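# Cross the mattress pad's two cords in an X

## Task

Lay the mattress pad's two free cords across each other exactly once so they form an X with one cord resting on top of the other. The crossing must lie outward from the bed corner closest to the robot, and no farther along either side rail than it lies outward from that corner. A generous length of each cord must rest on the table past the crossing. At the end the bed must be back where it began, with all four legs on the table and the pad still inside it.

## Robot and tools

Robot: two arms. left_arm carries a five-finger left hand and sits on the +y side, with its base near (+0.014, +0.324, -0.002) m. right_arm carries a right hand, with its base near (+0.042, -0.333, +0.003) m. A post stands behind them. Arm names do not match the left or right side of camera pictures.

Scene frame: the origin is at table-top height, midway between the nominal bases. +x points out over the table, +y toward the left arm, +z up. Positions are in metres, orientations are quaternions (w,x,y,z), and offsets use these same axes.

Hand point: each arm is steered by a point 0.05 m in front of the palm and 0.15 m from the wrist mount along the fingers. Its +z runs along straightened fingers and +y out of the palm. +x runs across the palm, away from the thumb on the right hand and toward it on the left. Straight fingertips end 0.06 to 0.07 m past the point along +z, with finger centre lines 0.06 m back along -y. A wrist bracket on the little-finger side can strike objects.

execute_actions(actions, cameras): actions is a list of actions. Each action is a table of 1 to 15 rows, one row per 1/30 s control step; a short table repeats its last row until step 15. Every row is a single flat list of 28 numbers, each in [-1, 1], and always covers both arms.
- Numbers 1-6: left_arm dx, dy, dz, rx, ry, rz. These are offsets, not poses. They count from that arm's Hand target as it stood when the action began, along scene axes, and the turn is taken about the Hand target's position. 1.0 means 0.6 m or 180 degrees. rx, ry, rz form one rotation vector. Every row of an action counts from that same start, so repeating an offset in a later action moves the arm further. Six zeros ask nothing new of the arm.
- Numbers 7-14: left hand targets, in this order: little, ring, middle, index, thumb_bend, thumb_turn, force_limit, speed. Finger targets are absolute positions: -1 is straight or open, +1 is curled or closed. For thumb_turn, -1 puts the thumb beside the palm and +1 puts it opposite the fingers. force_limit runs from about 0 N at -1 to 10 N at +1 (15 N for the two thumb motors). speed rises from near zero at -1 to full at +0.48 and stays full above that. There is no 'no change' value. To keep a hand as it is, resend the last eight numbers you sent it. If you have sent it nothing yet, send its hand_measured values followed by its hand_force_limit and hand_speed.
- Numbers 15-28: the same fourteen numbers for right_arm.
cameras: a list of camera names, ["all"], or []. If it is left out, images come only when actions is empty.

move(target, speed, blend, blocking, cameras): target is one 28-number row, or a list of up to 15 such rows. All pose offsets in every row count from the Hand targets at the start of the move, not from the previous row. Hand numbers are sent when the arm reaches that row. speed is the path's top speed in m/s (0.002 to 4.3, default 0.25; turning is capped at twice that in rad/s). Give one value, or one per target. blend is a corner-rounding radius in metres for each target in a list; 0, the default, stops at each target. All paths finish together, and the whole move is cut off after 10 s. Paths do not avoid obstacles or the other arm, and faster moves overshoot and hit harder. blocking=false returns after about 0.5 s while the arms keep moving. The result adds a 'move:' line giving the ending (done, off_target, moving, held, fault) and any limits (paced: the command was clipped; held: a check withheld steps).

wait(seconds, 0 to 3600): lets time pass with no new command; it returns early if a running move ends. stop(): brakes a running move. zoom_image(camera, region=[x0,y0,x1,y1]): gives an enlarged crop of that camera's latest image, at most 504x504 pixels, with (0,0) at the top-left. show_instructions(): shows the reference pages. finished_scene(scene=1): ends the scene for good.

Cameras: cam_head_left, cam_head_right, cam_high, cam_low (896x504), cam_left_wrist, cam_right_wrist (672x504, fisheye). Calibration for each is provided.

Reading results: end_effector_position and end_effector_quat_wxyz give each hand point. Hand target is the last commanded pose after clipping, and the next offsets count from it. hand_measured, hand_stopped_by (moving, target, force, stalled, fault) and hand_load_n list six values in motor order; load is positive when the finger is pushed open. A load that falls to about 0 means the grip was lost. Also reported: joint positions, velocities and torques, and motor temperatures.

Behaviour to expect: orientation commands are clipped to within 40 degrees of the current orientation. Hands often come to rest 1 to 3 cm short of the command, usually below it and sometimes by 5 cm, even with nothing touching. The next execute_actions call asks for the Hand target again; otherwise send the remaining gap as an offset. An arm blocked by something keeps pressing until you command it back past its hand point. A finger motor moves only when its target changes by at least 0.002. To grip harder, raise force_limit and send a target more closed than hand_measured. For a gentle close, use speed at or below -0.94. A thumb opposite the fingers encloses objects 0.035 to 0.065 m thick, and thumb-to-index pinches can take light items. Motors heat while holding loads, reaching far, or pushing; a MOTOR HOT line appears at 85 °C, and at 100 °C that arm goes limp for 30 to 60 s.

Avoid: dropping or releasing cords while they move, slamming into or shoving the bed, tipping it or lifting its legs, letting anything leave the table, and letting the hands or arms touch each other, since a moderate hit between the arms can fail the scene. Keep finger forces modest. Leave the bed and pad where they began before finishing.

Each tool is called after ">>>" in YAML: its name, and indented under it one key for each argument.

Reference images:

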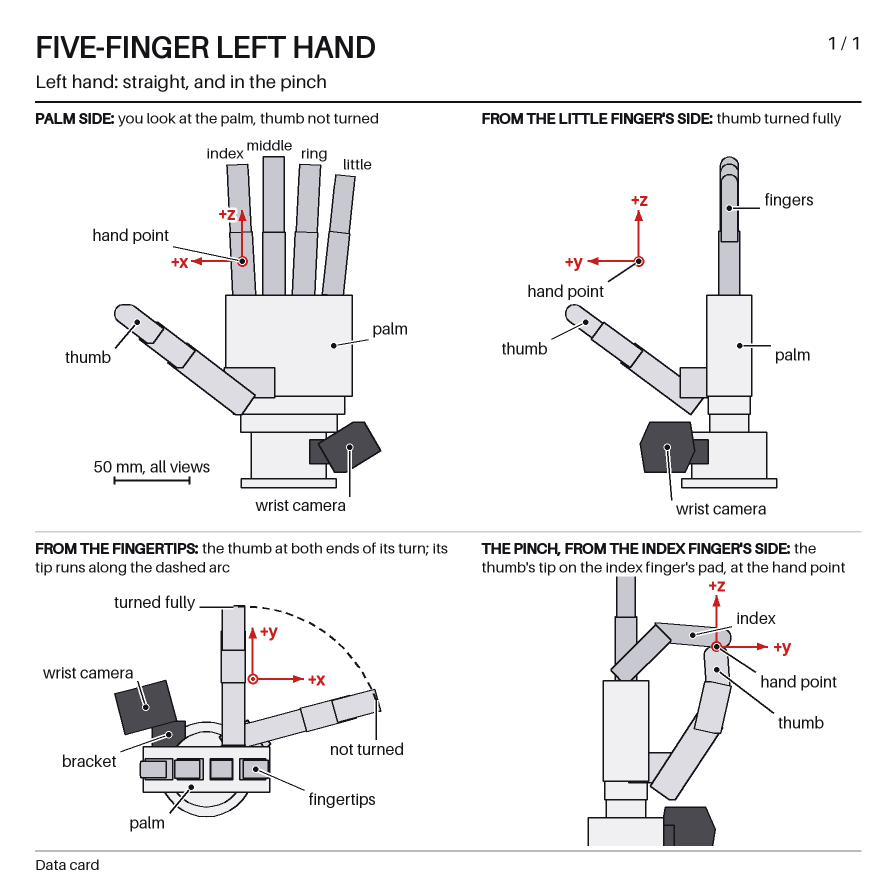

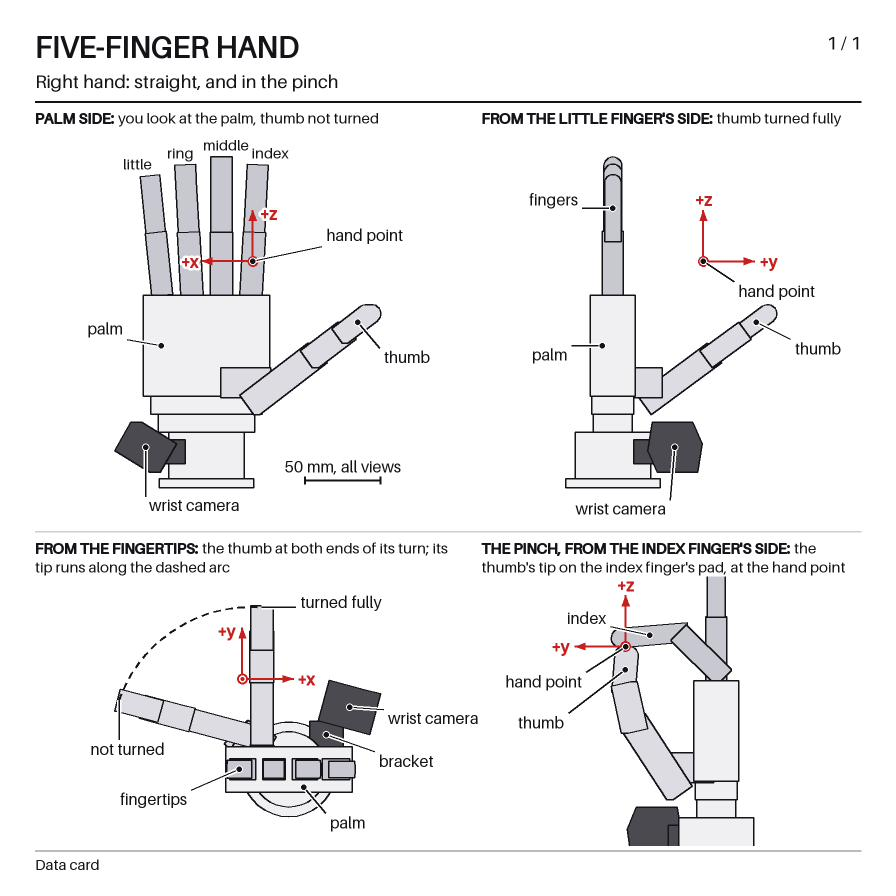

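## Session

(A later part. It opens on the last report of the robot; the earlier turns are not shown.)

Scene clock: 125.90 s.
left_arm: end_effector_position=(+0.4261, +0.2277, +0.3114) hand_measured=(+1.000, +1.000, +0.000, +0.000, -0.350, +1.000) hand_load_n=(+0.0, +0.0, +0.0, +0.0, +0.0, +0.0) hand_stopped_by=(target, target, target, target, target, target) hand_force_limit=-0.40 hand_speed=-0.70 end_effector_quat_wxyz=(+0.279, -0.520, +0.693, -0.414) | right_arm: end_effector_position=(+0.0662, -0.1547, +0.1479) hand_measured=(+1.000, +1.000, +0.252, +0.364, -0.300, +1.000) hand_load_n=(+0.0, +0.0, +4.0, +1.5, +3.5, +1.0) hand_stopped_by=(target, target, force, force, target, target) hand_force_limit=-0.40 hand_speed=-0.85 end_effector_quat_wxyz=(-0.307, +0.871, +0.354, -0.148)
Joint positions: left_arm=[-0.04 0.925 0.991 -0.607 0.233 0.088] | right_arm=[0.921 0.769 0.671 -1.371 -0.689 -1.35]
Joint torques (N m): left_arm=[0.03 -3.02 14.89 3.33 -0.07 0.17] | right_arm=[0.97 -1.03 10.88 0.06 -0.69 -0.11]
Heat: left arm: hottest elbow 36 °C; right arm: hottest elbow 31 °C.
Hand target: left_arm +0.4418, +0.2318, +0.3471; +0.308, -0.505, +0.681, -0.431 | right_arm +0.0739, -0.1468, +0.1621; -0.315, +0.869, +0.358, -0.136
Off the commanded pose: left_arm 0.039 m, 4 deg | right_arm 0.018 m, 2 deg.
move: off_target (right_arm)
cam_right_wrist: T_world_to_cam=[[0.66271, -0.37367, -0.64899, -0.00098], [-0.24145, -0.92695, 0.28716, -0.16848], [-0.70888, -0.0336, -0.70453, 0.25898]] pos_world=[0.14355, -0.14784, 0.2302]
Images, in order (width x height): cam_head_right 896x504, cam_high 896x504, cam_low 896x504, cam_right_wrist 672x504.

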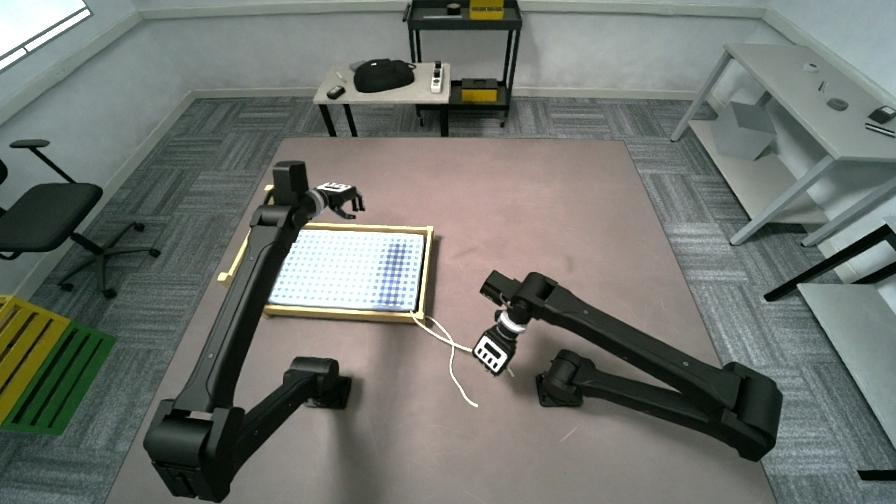

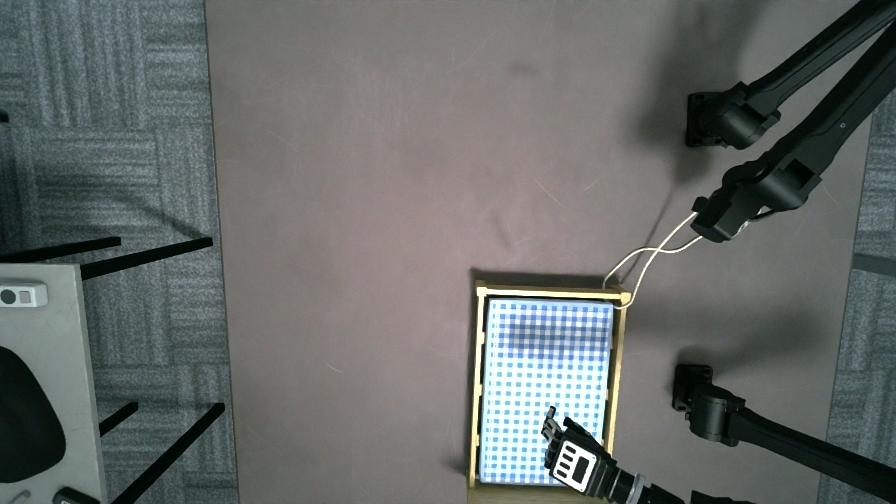

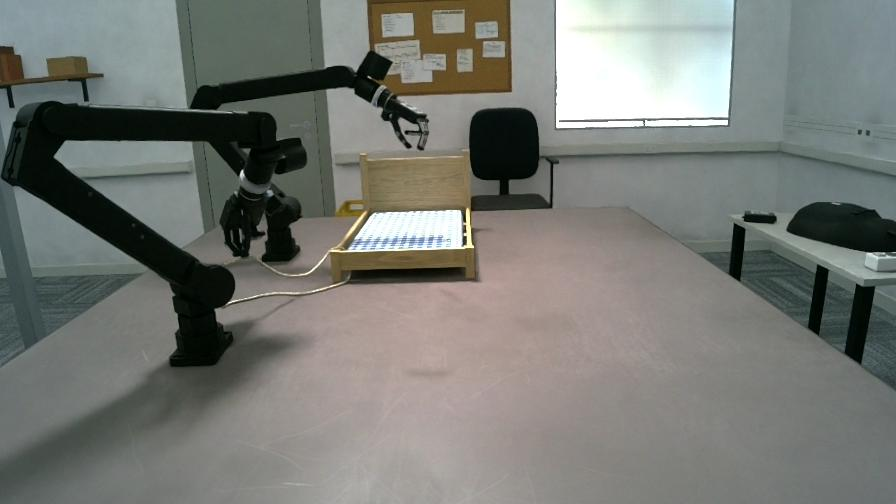

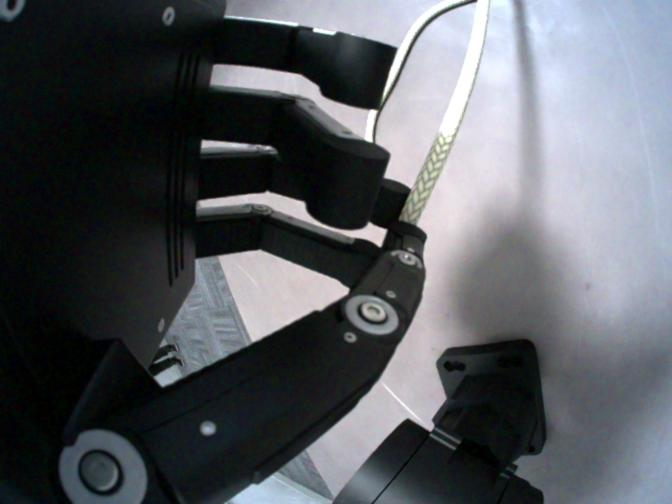

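>>> move:
  target:
    - [0,0,0,0,0,0,1,1,0,0,-0.35,1,-0.4,-0.7,0.027,0.043,-0.12,0.02,0.018,0,1,1,0.45,0.45,-0.3,1,-0.4,-0.85]
    - [0,0,0,0,0,0,1,1,0,0,-0.35,1,-0.4,-0.7,0.027,0.043,-0.205,0.041,0.037,0,1,1,0.45,0.45,-0.3,1,-0.4,-0.85]
  speed: 0.06
  blend: 0.02
  cameras: ["cam_right_wrist","cam_high","cam_low","cam_head_right"]

>>> zoom_image:
  camera: "cam_low"
  region: [160, 200, 360, 340]

>>> zoom_image:
  camera: "cam_head_right"
  region: [360, 270, 560, 450]

Scene clock: 130.07 s.
left_arm: end_effector_position=(+0.4261, +0.2277, +0.3114) hand_measured=(+1.000, +1.000, +0.000, +0.000, -0.350, +1.000) hand_load_n=(+0.0, +0.0, +0.0, +0.0, +0.0, +0.0) hand_stopped_by=(target, target, target, target, target, target) hand_force_limit=-0.40 hand_speed=-0.70 end_effector_quat_wxyz=(+0.279, -0.520, +0.693, -0.414) | right_arm: end_effector_position=(+0.0867, -0.1232, +0.0398) hand_measured=(+1.000, +1.000, +0.252, +0.364, -0.300, +1.000) hand_load_n=(+0.0, +0.0, +4.0, +1.5, +3.5, +1.0) hand_stopped_by=(target, target, force, force, target, target) hand_force_limit=-0.40 hand_speed=-0.85 end_effector_quat_wxyz=(-0.386, +0.839, +0.346, -0.168)
Joint positions: left_arm=[-0.04 0.925 0.991 -0.607 0.233 0.088] | right_arm=[0.786 1.055 0.468 -0.959 -0.869 -1.519]
Joint torques (N m): left_arm=[-0.15 -3.02 14.87 3.37 -0.06 0.16] | right_arm=[0.97 -3.02 6.45 0.79 -0.93 -0.08]
Heat: left arm: hottest elbow 37 °C; right arm: hottest elbow 31 °C.
Hand target: left_arm +0.4418, +0.2318, +0.3471; +0.308, -0.505, +0.681, -0.431 | right_arm +0.0903, -0.1209, +0.0391; -0.390, +0.837, +0.347, -0.163
Off the commanded pose: left_arm 0.039 m, 4 deg | right_arm 0.004 m, 1 deg.
move: done
cam_right_wrist: T_world_to_cam=[[0.5867, -0.27607, -0.76129, -0.04989], [-0.21989, -0.95908, 0.17834, -0.10489], [-0.77938, 0.06277, -0.6234, 0.21315]] pos_world=[0.17233, -0.12775, 0.11361]
Images, in order (width x height): cam_head_right 896x504, cam_high 896x504, cam_low 896x504, cam_right_wrist 672x504.

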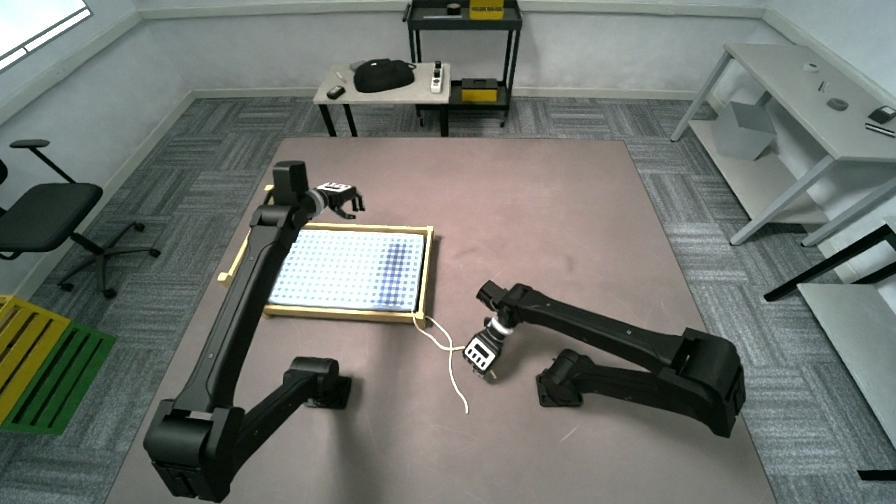

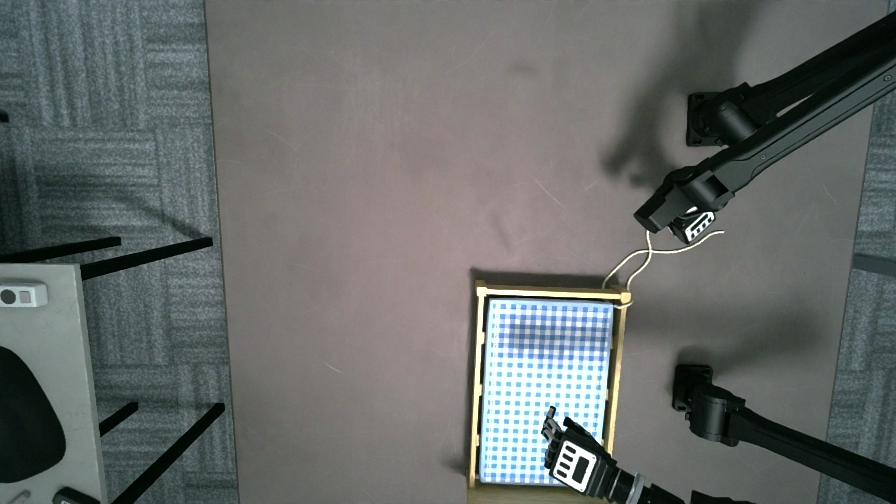

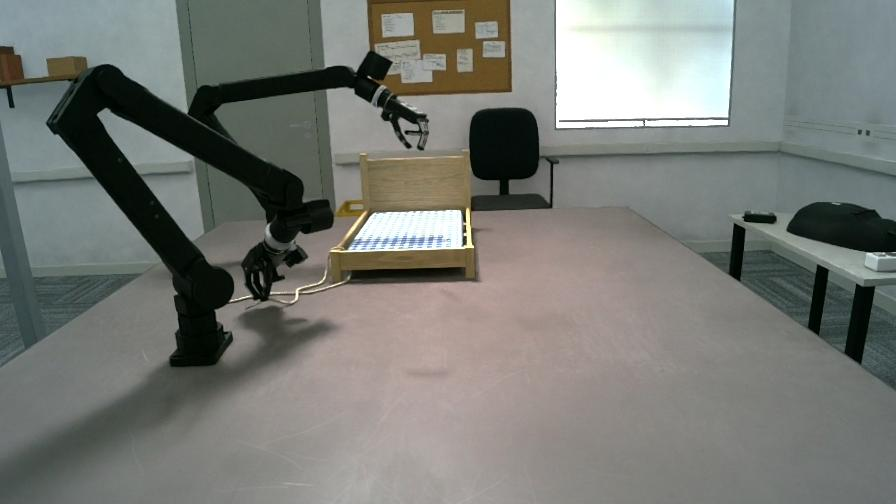

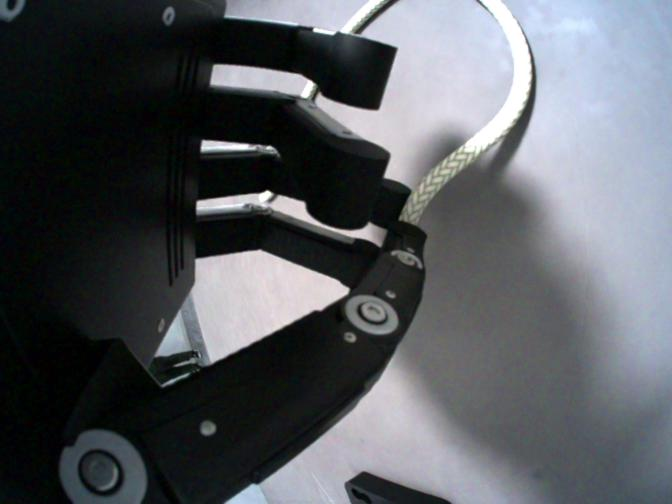

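Scaled by 2.520 from the camera's image (finer frame: 1280x720).

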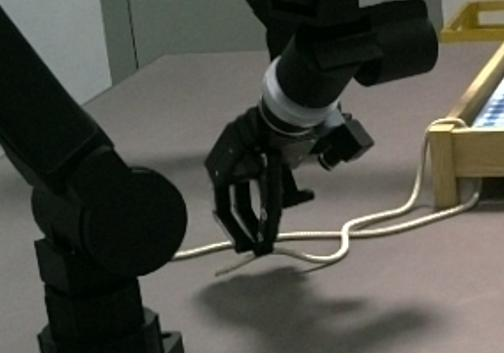

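Scaled by 2.520 from the camera's image (finer frame: 1280x720).

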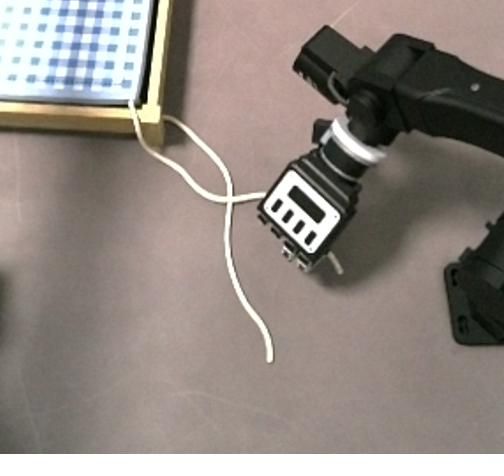

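>>> move:
  target:
    - [0,0,0,0,0,0,1,1,0,0,-0.35,1,-0.4,-0.7,0,0,-0.022,0,0,0,1,1,0.45,0.45,-0.3,1,-0.4,-0.85]
  speed: 0.04
  cameras: ["cam_right_wrist","cam_low"]

>>> zoom_image:
  camera: "cam_low"
  region: [160, 200, 360, 340]

Scene clock: 131.70 s.
left_arm: end_effector_position=(+0.4261, +0.2277, +0.3114) hand_measured=(+1.000, +1.000, +0.000, +0.000, -0.350, +1.000) hand_load_n=(+0.5, +0.0, +0.0, +0.0, +0.0, +0.0) hand_stopped_by=(target, target, target, target, target, target) hand_force_limit=-0.40 hand_speed=-0.70 end_effector_quat_wxyz=(+0.279, -0.520, +0.693, -0.414) | right_arm: end_effector_position=(+0.0870, -0.1229, +0.0269) hand_measured=(+1.000, +1.000, +0.252, +0.364, -0.300, +1.000) hand_load_n=(+0.0, +0.0, +4.0, +1.5, +3.5, +1.0) hand_stopped_by=(target, target, force, force, target, target) hand_force_limit=-0.40 hand_speed=-0.85 end_effector_quat_wxyz=(-0.386, +0.838, +0.346, -0.168)
Joint positions: left_arm=[-0.04 0.925 0.991 -0.607 0.233 0.088] | right_arm=[0.786 1.088 0.447 -0.905 -0.869 -1.52]
Joint torques (N m): left_arm=[0.03 -3.19 14.86 3.33 -0.06 0.16] | right_arm=[1.03 -3.02 6.16 0.79 -0.93 -0.09]
Heat: left arm: hottest elbow 37 °C; right arm: hottest elbow 31 °C.
Hand target: left_arm +0.4418, +0.2318, +0.3471; +0.308, -0.505, +0.681, -0.431 | right_arm +0.0902, -0.1210, +0.0259; -0.390, +0.837, +0.347, -0.163
Off the commanded pose: left_arm 0.039 m, 4 deg | right_arm 0.004 m, 1 deg.
move: done
cam_right_wrist: T_world_to_cam=[[0.58753, -0.27449, -0.76123, -0.05959], [-0.21928, -0.95952, 0.17676, -0.10218], [-0.77893, 0.06307, -0.62393, 0.20532]] pos_world=[0.17253, -0.12735, 0.10081]
Images, in order (width x height): cam_low 896x504, cam_right_wrist 672x504.

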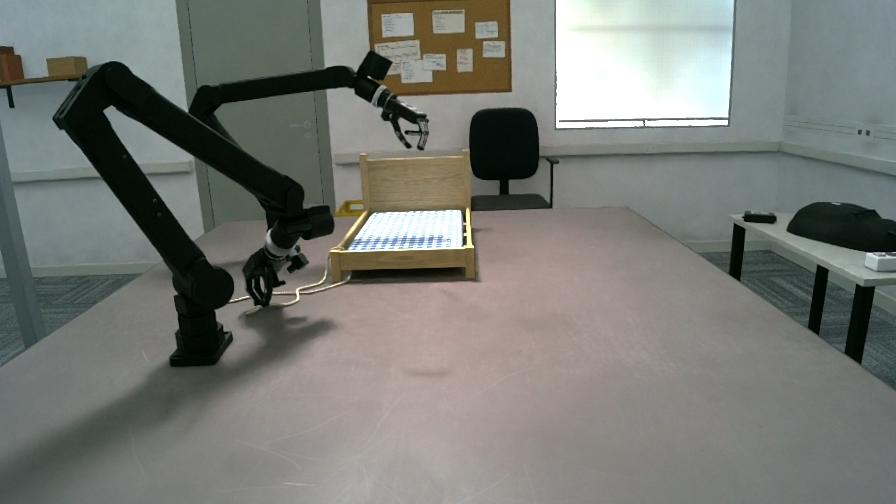

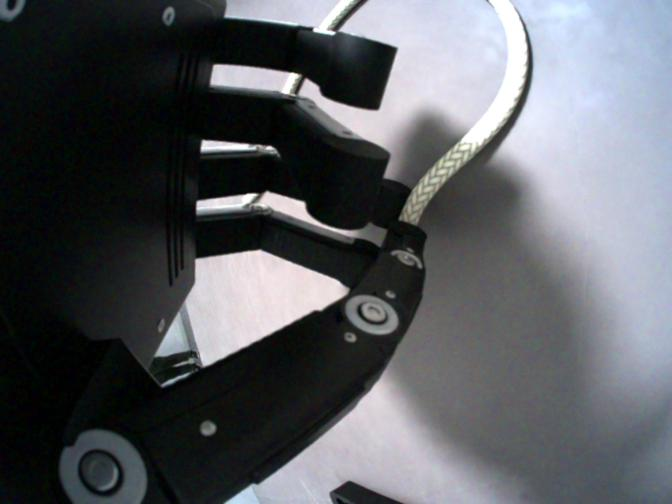

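Scaled by 2.520 from the camera's image (finer frame: 1280x720).

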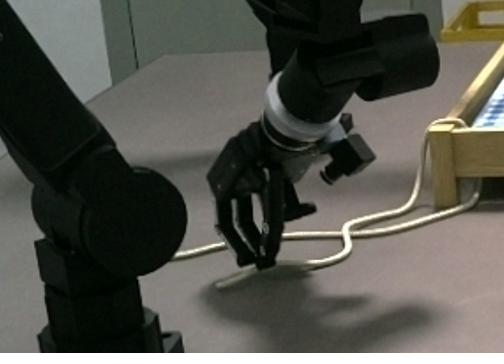

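>>> move:
  target:
    - [0,0,0,0,0,0,1,1,0,0,-0.35,1,-0.4,-0.7,0,0,0.006,0,0,0,1,1,0.12,0.1,-0.4,1,-0.4,-0.75]
  speed: 0.04
  cameras: ["cam_right_wrist","cam_low"]

>>> zoom_image:
  camera: "cam_low"
  region: [160, 200, 360, 340]

Scene clock: 132.90 s.
left_arm: end_effector_position=(+0.4261, +0.2277, +0.3114) hand_measured=(+1.000, +1.000, +0.000, +0.000, -0.350, +1.000) hand_load_n=(-0.5, +0.0, +0.0, +0.0, +0.0, +0.0) hand_stopped_by=(target, target, target, target, target, target) hand_force_limit=-0.40 hand_speed=-0.70 end_effector_quat_wxyz=(+0.279, -0.520, +0.693, -0.414) | right_arm: end_effector_position=(+0.0870, -0.1229, +0.0269) hand_measured=(+1.000, +1.000, +0.120, +0.100, -0.400, +1.000) hand_load_n=(+0.0, +0.0, +0.0, +0.0, +0.0, +0.0) hand_stopped_by=(target, target, target, target, target, target) hand_force_limit=-0.40 hand_speed=-0.75 end_effector_quat_wxyz=(-0.386, +0.838, +0.346, -0.168)
Joint positions: left_arm=[-0.04 0.925 0.991 -0.607 0.233 0.088] | right_arm=[0.786 1.088 0.447 -0.905 -0.869 -1.52]
Joint torques (N m): left_arm=[-0.09 -2.96 14.87 3.34 -0.05 0.16] | right_arm=[1.03 -3.78 6.57 0.17 -0.92 -0.1]
Heat: left arm: hottest elbow 37 °C; right arm: hottest elbow 31 °C.
Hand target: left_arm +0.4418, +0.2318, +0.3471; +0.308, -0.505, +0.681, -0.431 | right_arm +0.0902, -0.1210, +0.0295; -0.390, +0.837, +0.347, -0.163
Off the commanded pose: left_arm 0.039 m, 4 deg | right_arm 0.005 m, 1 deg.
move: done
cam_right_wrist: T_world_to_cam=[[0.58753, -0.27449, -0.76123, -0.05959], [-0.21928, -0.95952, 0.17676, -0.10218], [-0.77893, 0.06307, -0.62393, 0.20532]] pos_world=[0.17253, -0.12735, 0.10081]
Images, in order (width x height): cam_low 896x504, cam_right_wrist 672x504.

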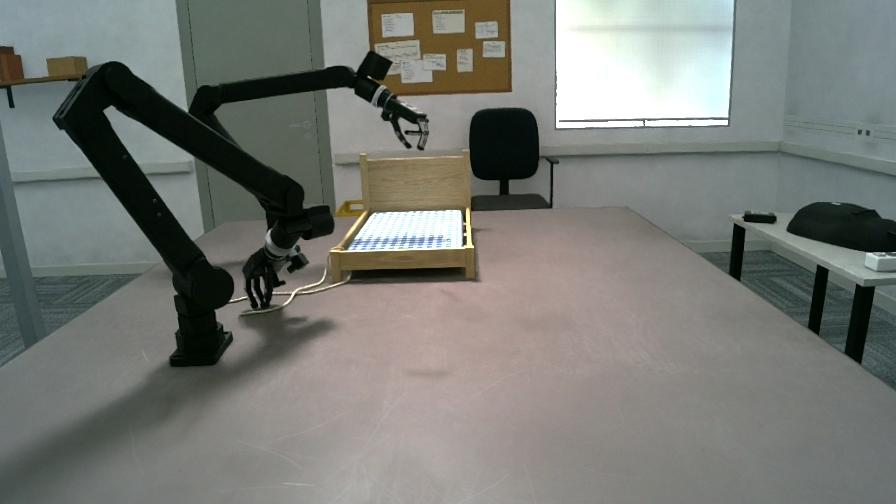

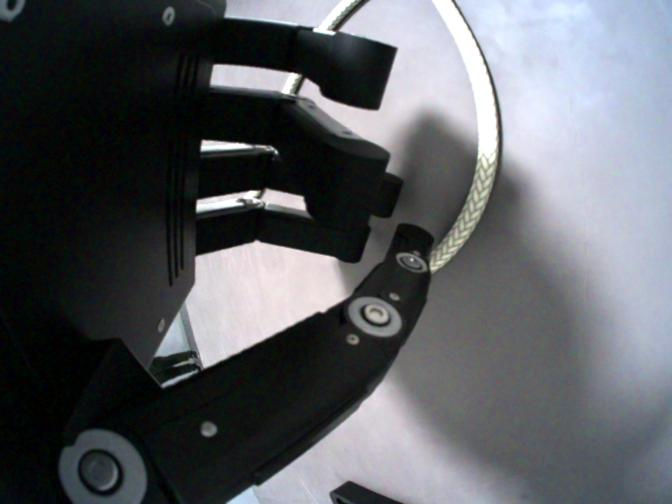

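Scaled by 2.520 from the camera's image (finer frame: 1280x720).

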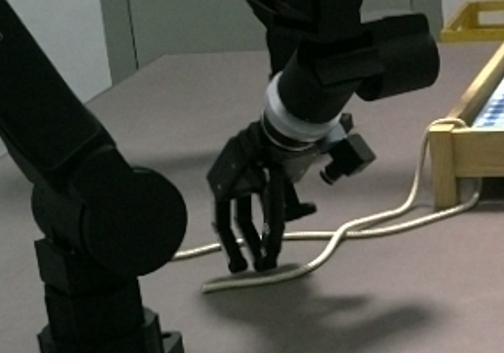

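>>> move:
  target:
    - [0,0,0,0,0,0,1,1,0,0,-0.35,1,-0.4,-0.7,-0.01,0.025,0.05,0,0,0,1,1,0.12,0.1,-0.4,1,-0.4,-0.75]
    - [0,0,0,0,0,0,1,1,0,0,-0.35,1,-0.4,-0.7,0,0.03,0.28,0,0,0,1,1,0.12,0.1,-0.4,1,-0.4,-0.75]
  speed: 0.08
  blend: 0.02
  cameras: ["cam_high","cam_low","cam_head_right"]

>>> zoom_image:
  camera: "cam_high"
  region: [560, 130, 780, 350]

>>> zoom_image:
  camera: "cam_head_right"
  region: [360, 270, 560, 450]

>>> zoom_image:
  camera: "cam_low"
  region: [160, 200, 360, 340]

Scene clock: 136.27 s.
left_arm: end_effector_position=(+0.4261, +0.2277, +0.3114) hand_measured=(+1.000, +1.000, +0.000, +0.000, -0.350, +1.000) hand_load_n=(+0.0, +0.0, +0.0, +0.0, +0.0, +0.0) hand_stopped_by=(target, target, target, target, target, target) hand_force_limit=-0.40 hand_speed=-0.70 end_effector_quat_wxyz=(+0.279, -0.520, +0.693, -0.414) | right_arm: end_effector_position=(+0.0833, -0.1093, +0.1831) hand_measured=(+1.000, +1.000, +0.120, +0.100, -0.400, +1.000) hand_load_n=(+0.0, +0.0, +0.0, +0.0, +0.0, +0.0) hand_stopped_by=(target, target, target, target, target, target) hand_force_limit=-0.40 hand_speed=-0.75 end_effector_quat_wxyz=(-0.382, +0.841, +0.339, -0.178)
Joint positions: left_arm=[-0.04 0.925 0.991 -0.607 0.233 0.088] | right_arm=[0.836 0.907 0.785 -1.384 -0.869 -1.434]
Joint torques (N m): left_arm=[-0.03 -3.14 14.83 3.36 -0.06 0.16] | right_arm=[1.32 -3.49 10.54 0.01 -0.76 -0.1]
Heat: left arm: hottest elbow 37 °C; right arm: hottest elbow 31 °C.
Hand target: left_arm +0.4418, +0.2318, +0.3471; +0.308, -0.505, +0.681, -0.431 | right_arm +0.0901, -0.1030, +0.1975; -0.390, +0.837, +0.347, -0.163
Off the commanded pose: left_arm 0.039 m, 4 deg | right_arm 0.017 m, 2 deg.
move: off_target (right_arm); blend cut to 0.017 m at target 1
Images, in order (width x height): cam_head_right 896x504, cam_high 896x504, cam_low 896x504.

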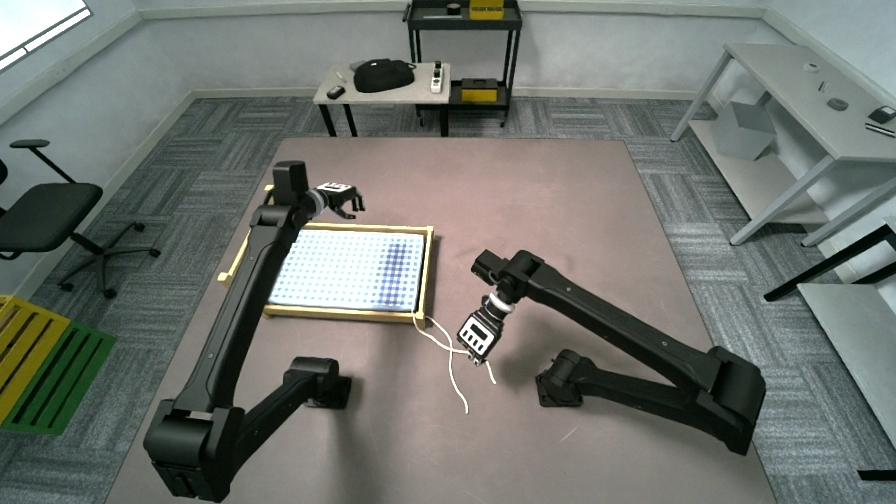

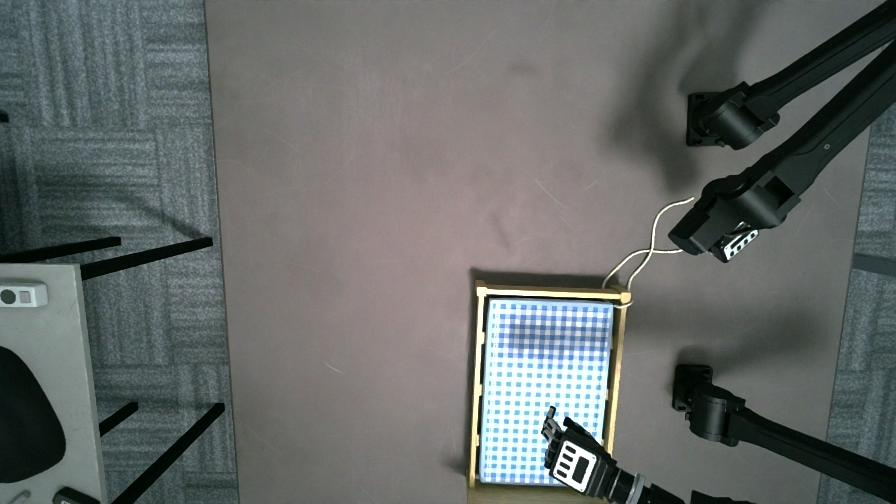

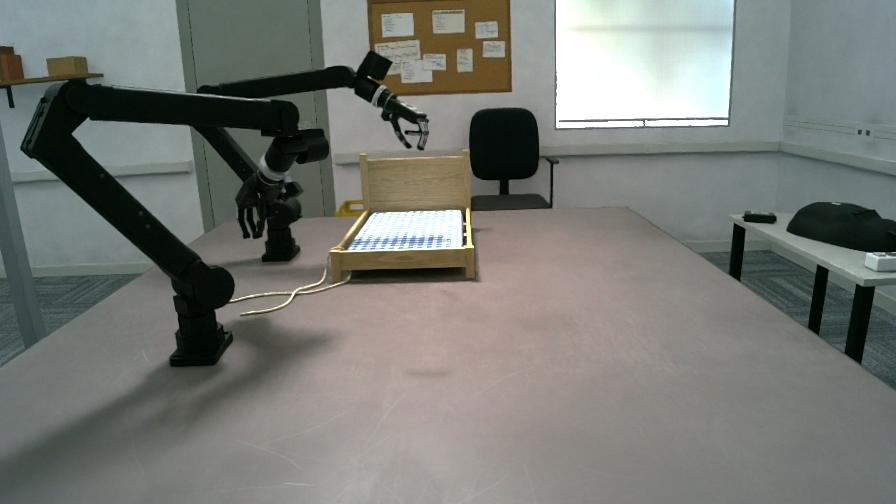

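Scaled by 2.291 from the camera's image (finer frame: 1280x720).

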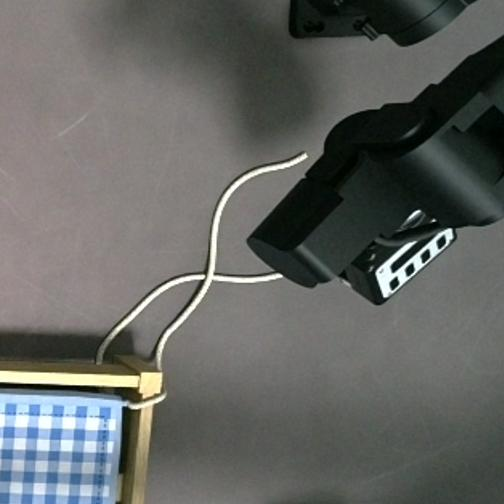

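Scaled by 2.520 from the camera's image (finer frame: 1280x720).

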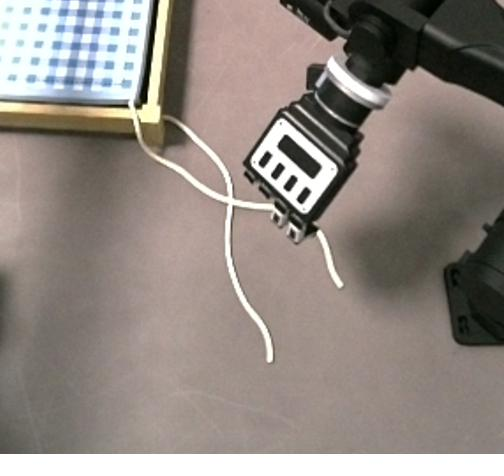

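Scaled by 2.520 from the camera's image (finer frame: 1280x720).

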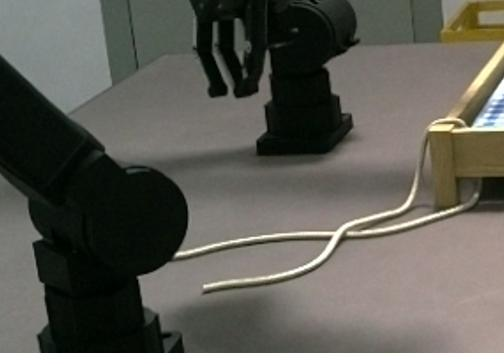

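>>> move:
  target: [0,0,0,0,0,0,1,1,0,0,-0.35,1,-0.4,-0.7,0.45,-0.2,0.25,0,0,-0.3,1,1,0.12,0.1,-0.4,1,-0.4,-0.75]
  speed: 0.2
  cameras: ["cam_high","cam_low","cam_head_right"]

>>> zoom_image:
  camera: "cam_high"
  region: [560, 130, 780, 350]

>>> zoom_image:
  camera: "cam_low"
  region: [230, 220, 350, 320]

Scene clock: 140.47 s.
left_arm: end_effector_position=(+0.4261, +0.2277, +0.3114) hand_measured=(+1.000, +1.000, +0.000, +0.000, -0.350, +1.000) hand_load_n=(+0.0, +0.5, +0.0, +0.0, +0.0, +0.0) hand_stopped_by=(target, target, target, target, target, target) hand_force_limit=-0.40 hand_speed=-0.70 end_effector_quat_wxyz=(+0.279, -0.520, +0.693, -0.414) | right_arm: end_effector_position=(+0.3488, -0.2216, +0.3356) hand_measured=(+1.000, +1.000, +0.120, +0.100, -0.400, +1.000) hand_load_n=(+0.0, +0.0, +0.0, +0.0, +0.0, +0.0) hand_stopped_by=(target, target, target, target, target, target) hand_force_limit=-0.40 hand_speed=-0.75 end_effector_quat_wxyz=(-0.422, +0.903, -0.075, +0.013)
Joint positions: left_arm=[-0.04 0.925 0.991 -0.607 0.233 0.088] | right_arm=[-0.043 1.186 1.368 -1.625 -0.865 -1.354]
Joint torques (N m): left_arm=[-0.03 -3.14 14.87 3.38 -0.06 0.17] | right_arm=[1.38 -6.18 10.73 0.99 -0.61 0.04]
Heat: left arm: hottest elbow 37 °C; right arm: hottest elbow 31 °C.
Hand target: left_arm +0.4418, +0.2318, +0.3471; +0.308, -0.505, +0.681, -0.431 | right_arm +0.3602, -0.2230, +0.3476; -0.422, +0.903, -0.071, +0.032
Off the commanded pose: left_arm 0.039 m, 4 deg | right_arm 0.016 m, 2 deg.
move: off_target (right_arm)
Images, in order (width x height): cam_head_right 896x504, cam_high 896x504, cam_low 896x504.

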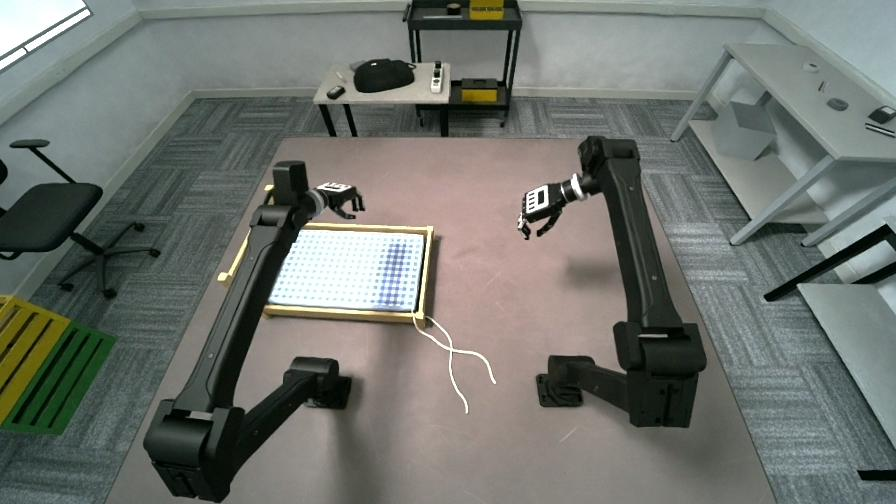

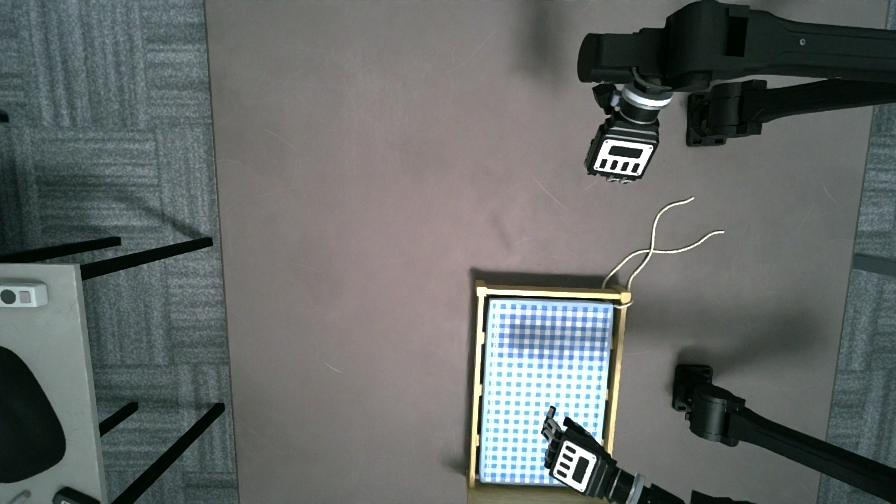

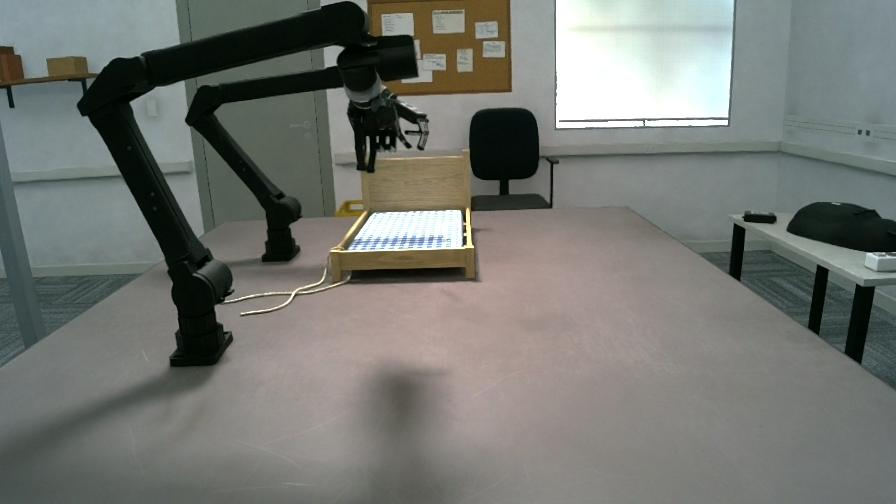

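Scaled by 2.291 from the camera's image (finer frame: 1280x720).

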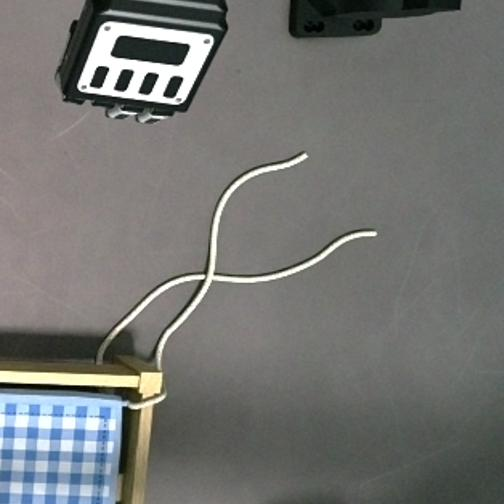

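Scaled by 4.200 from the camera's image (finer frame: 1280x720).

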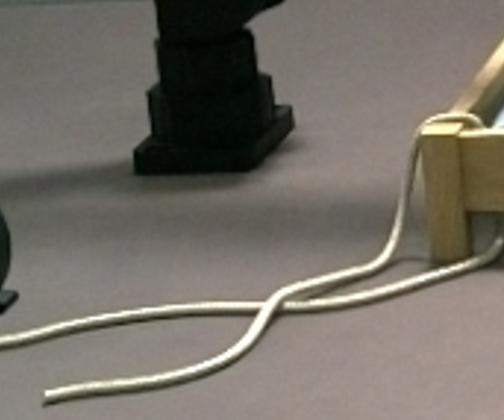

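>>> finished_scene:

The scene is finished: the task was done.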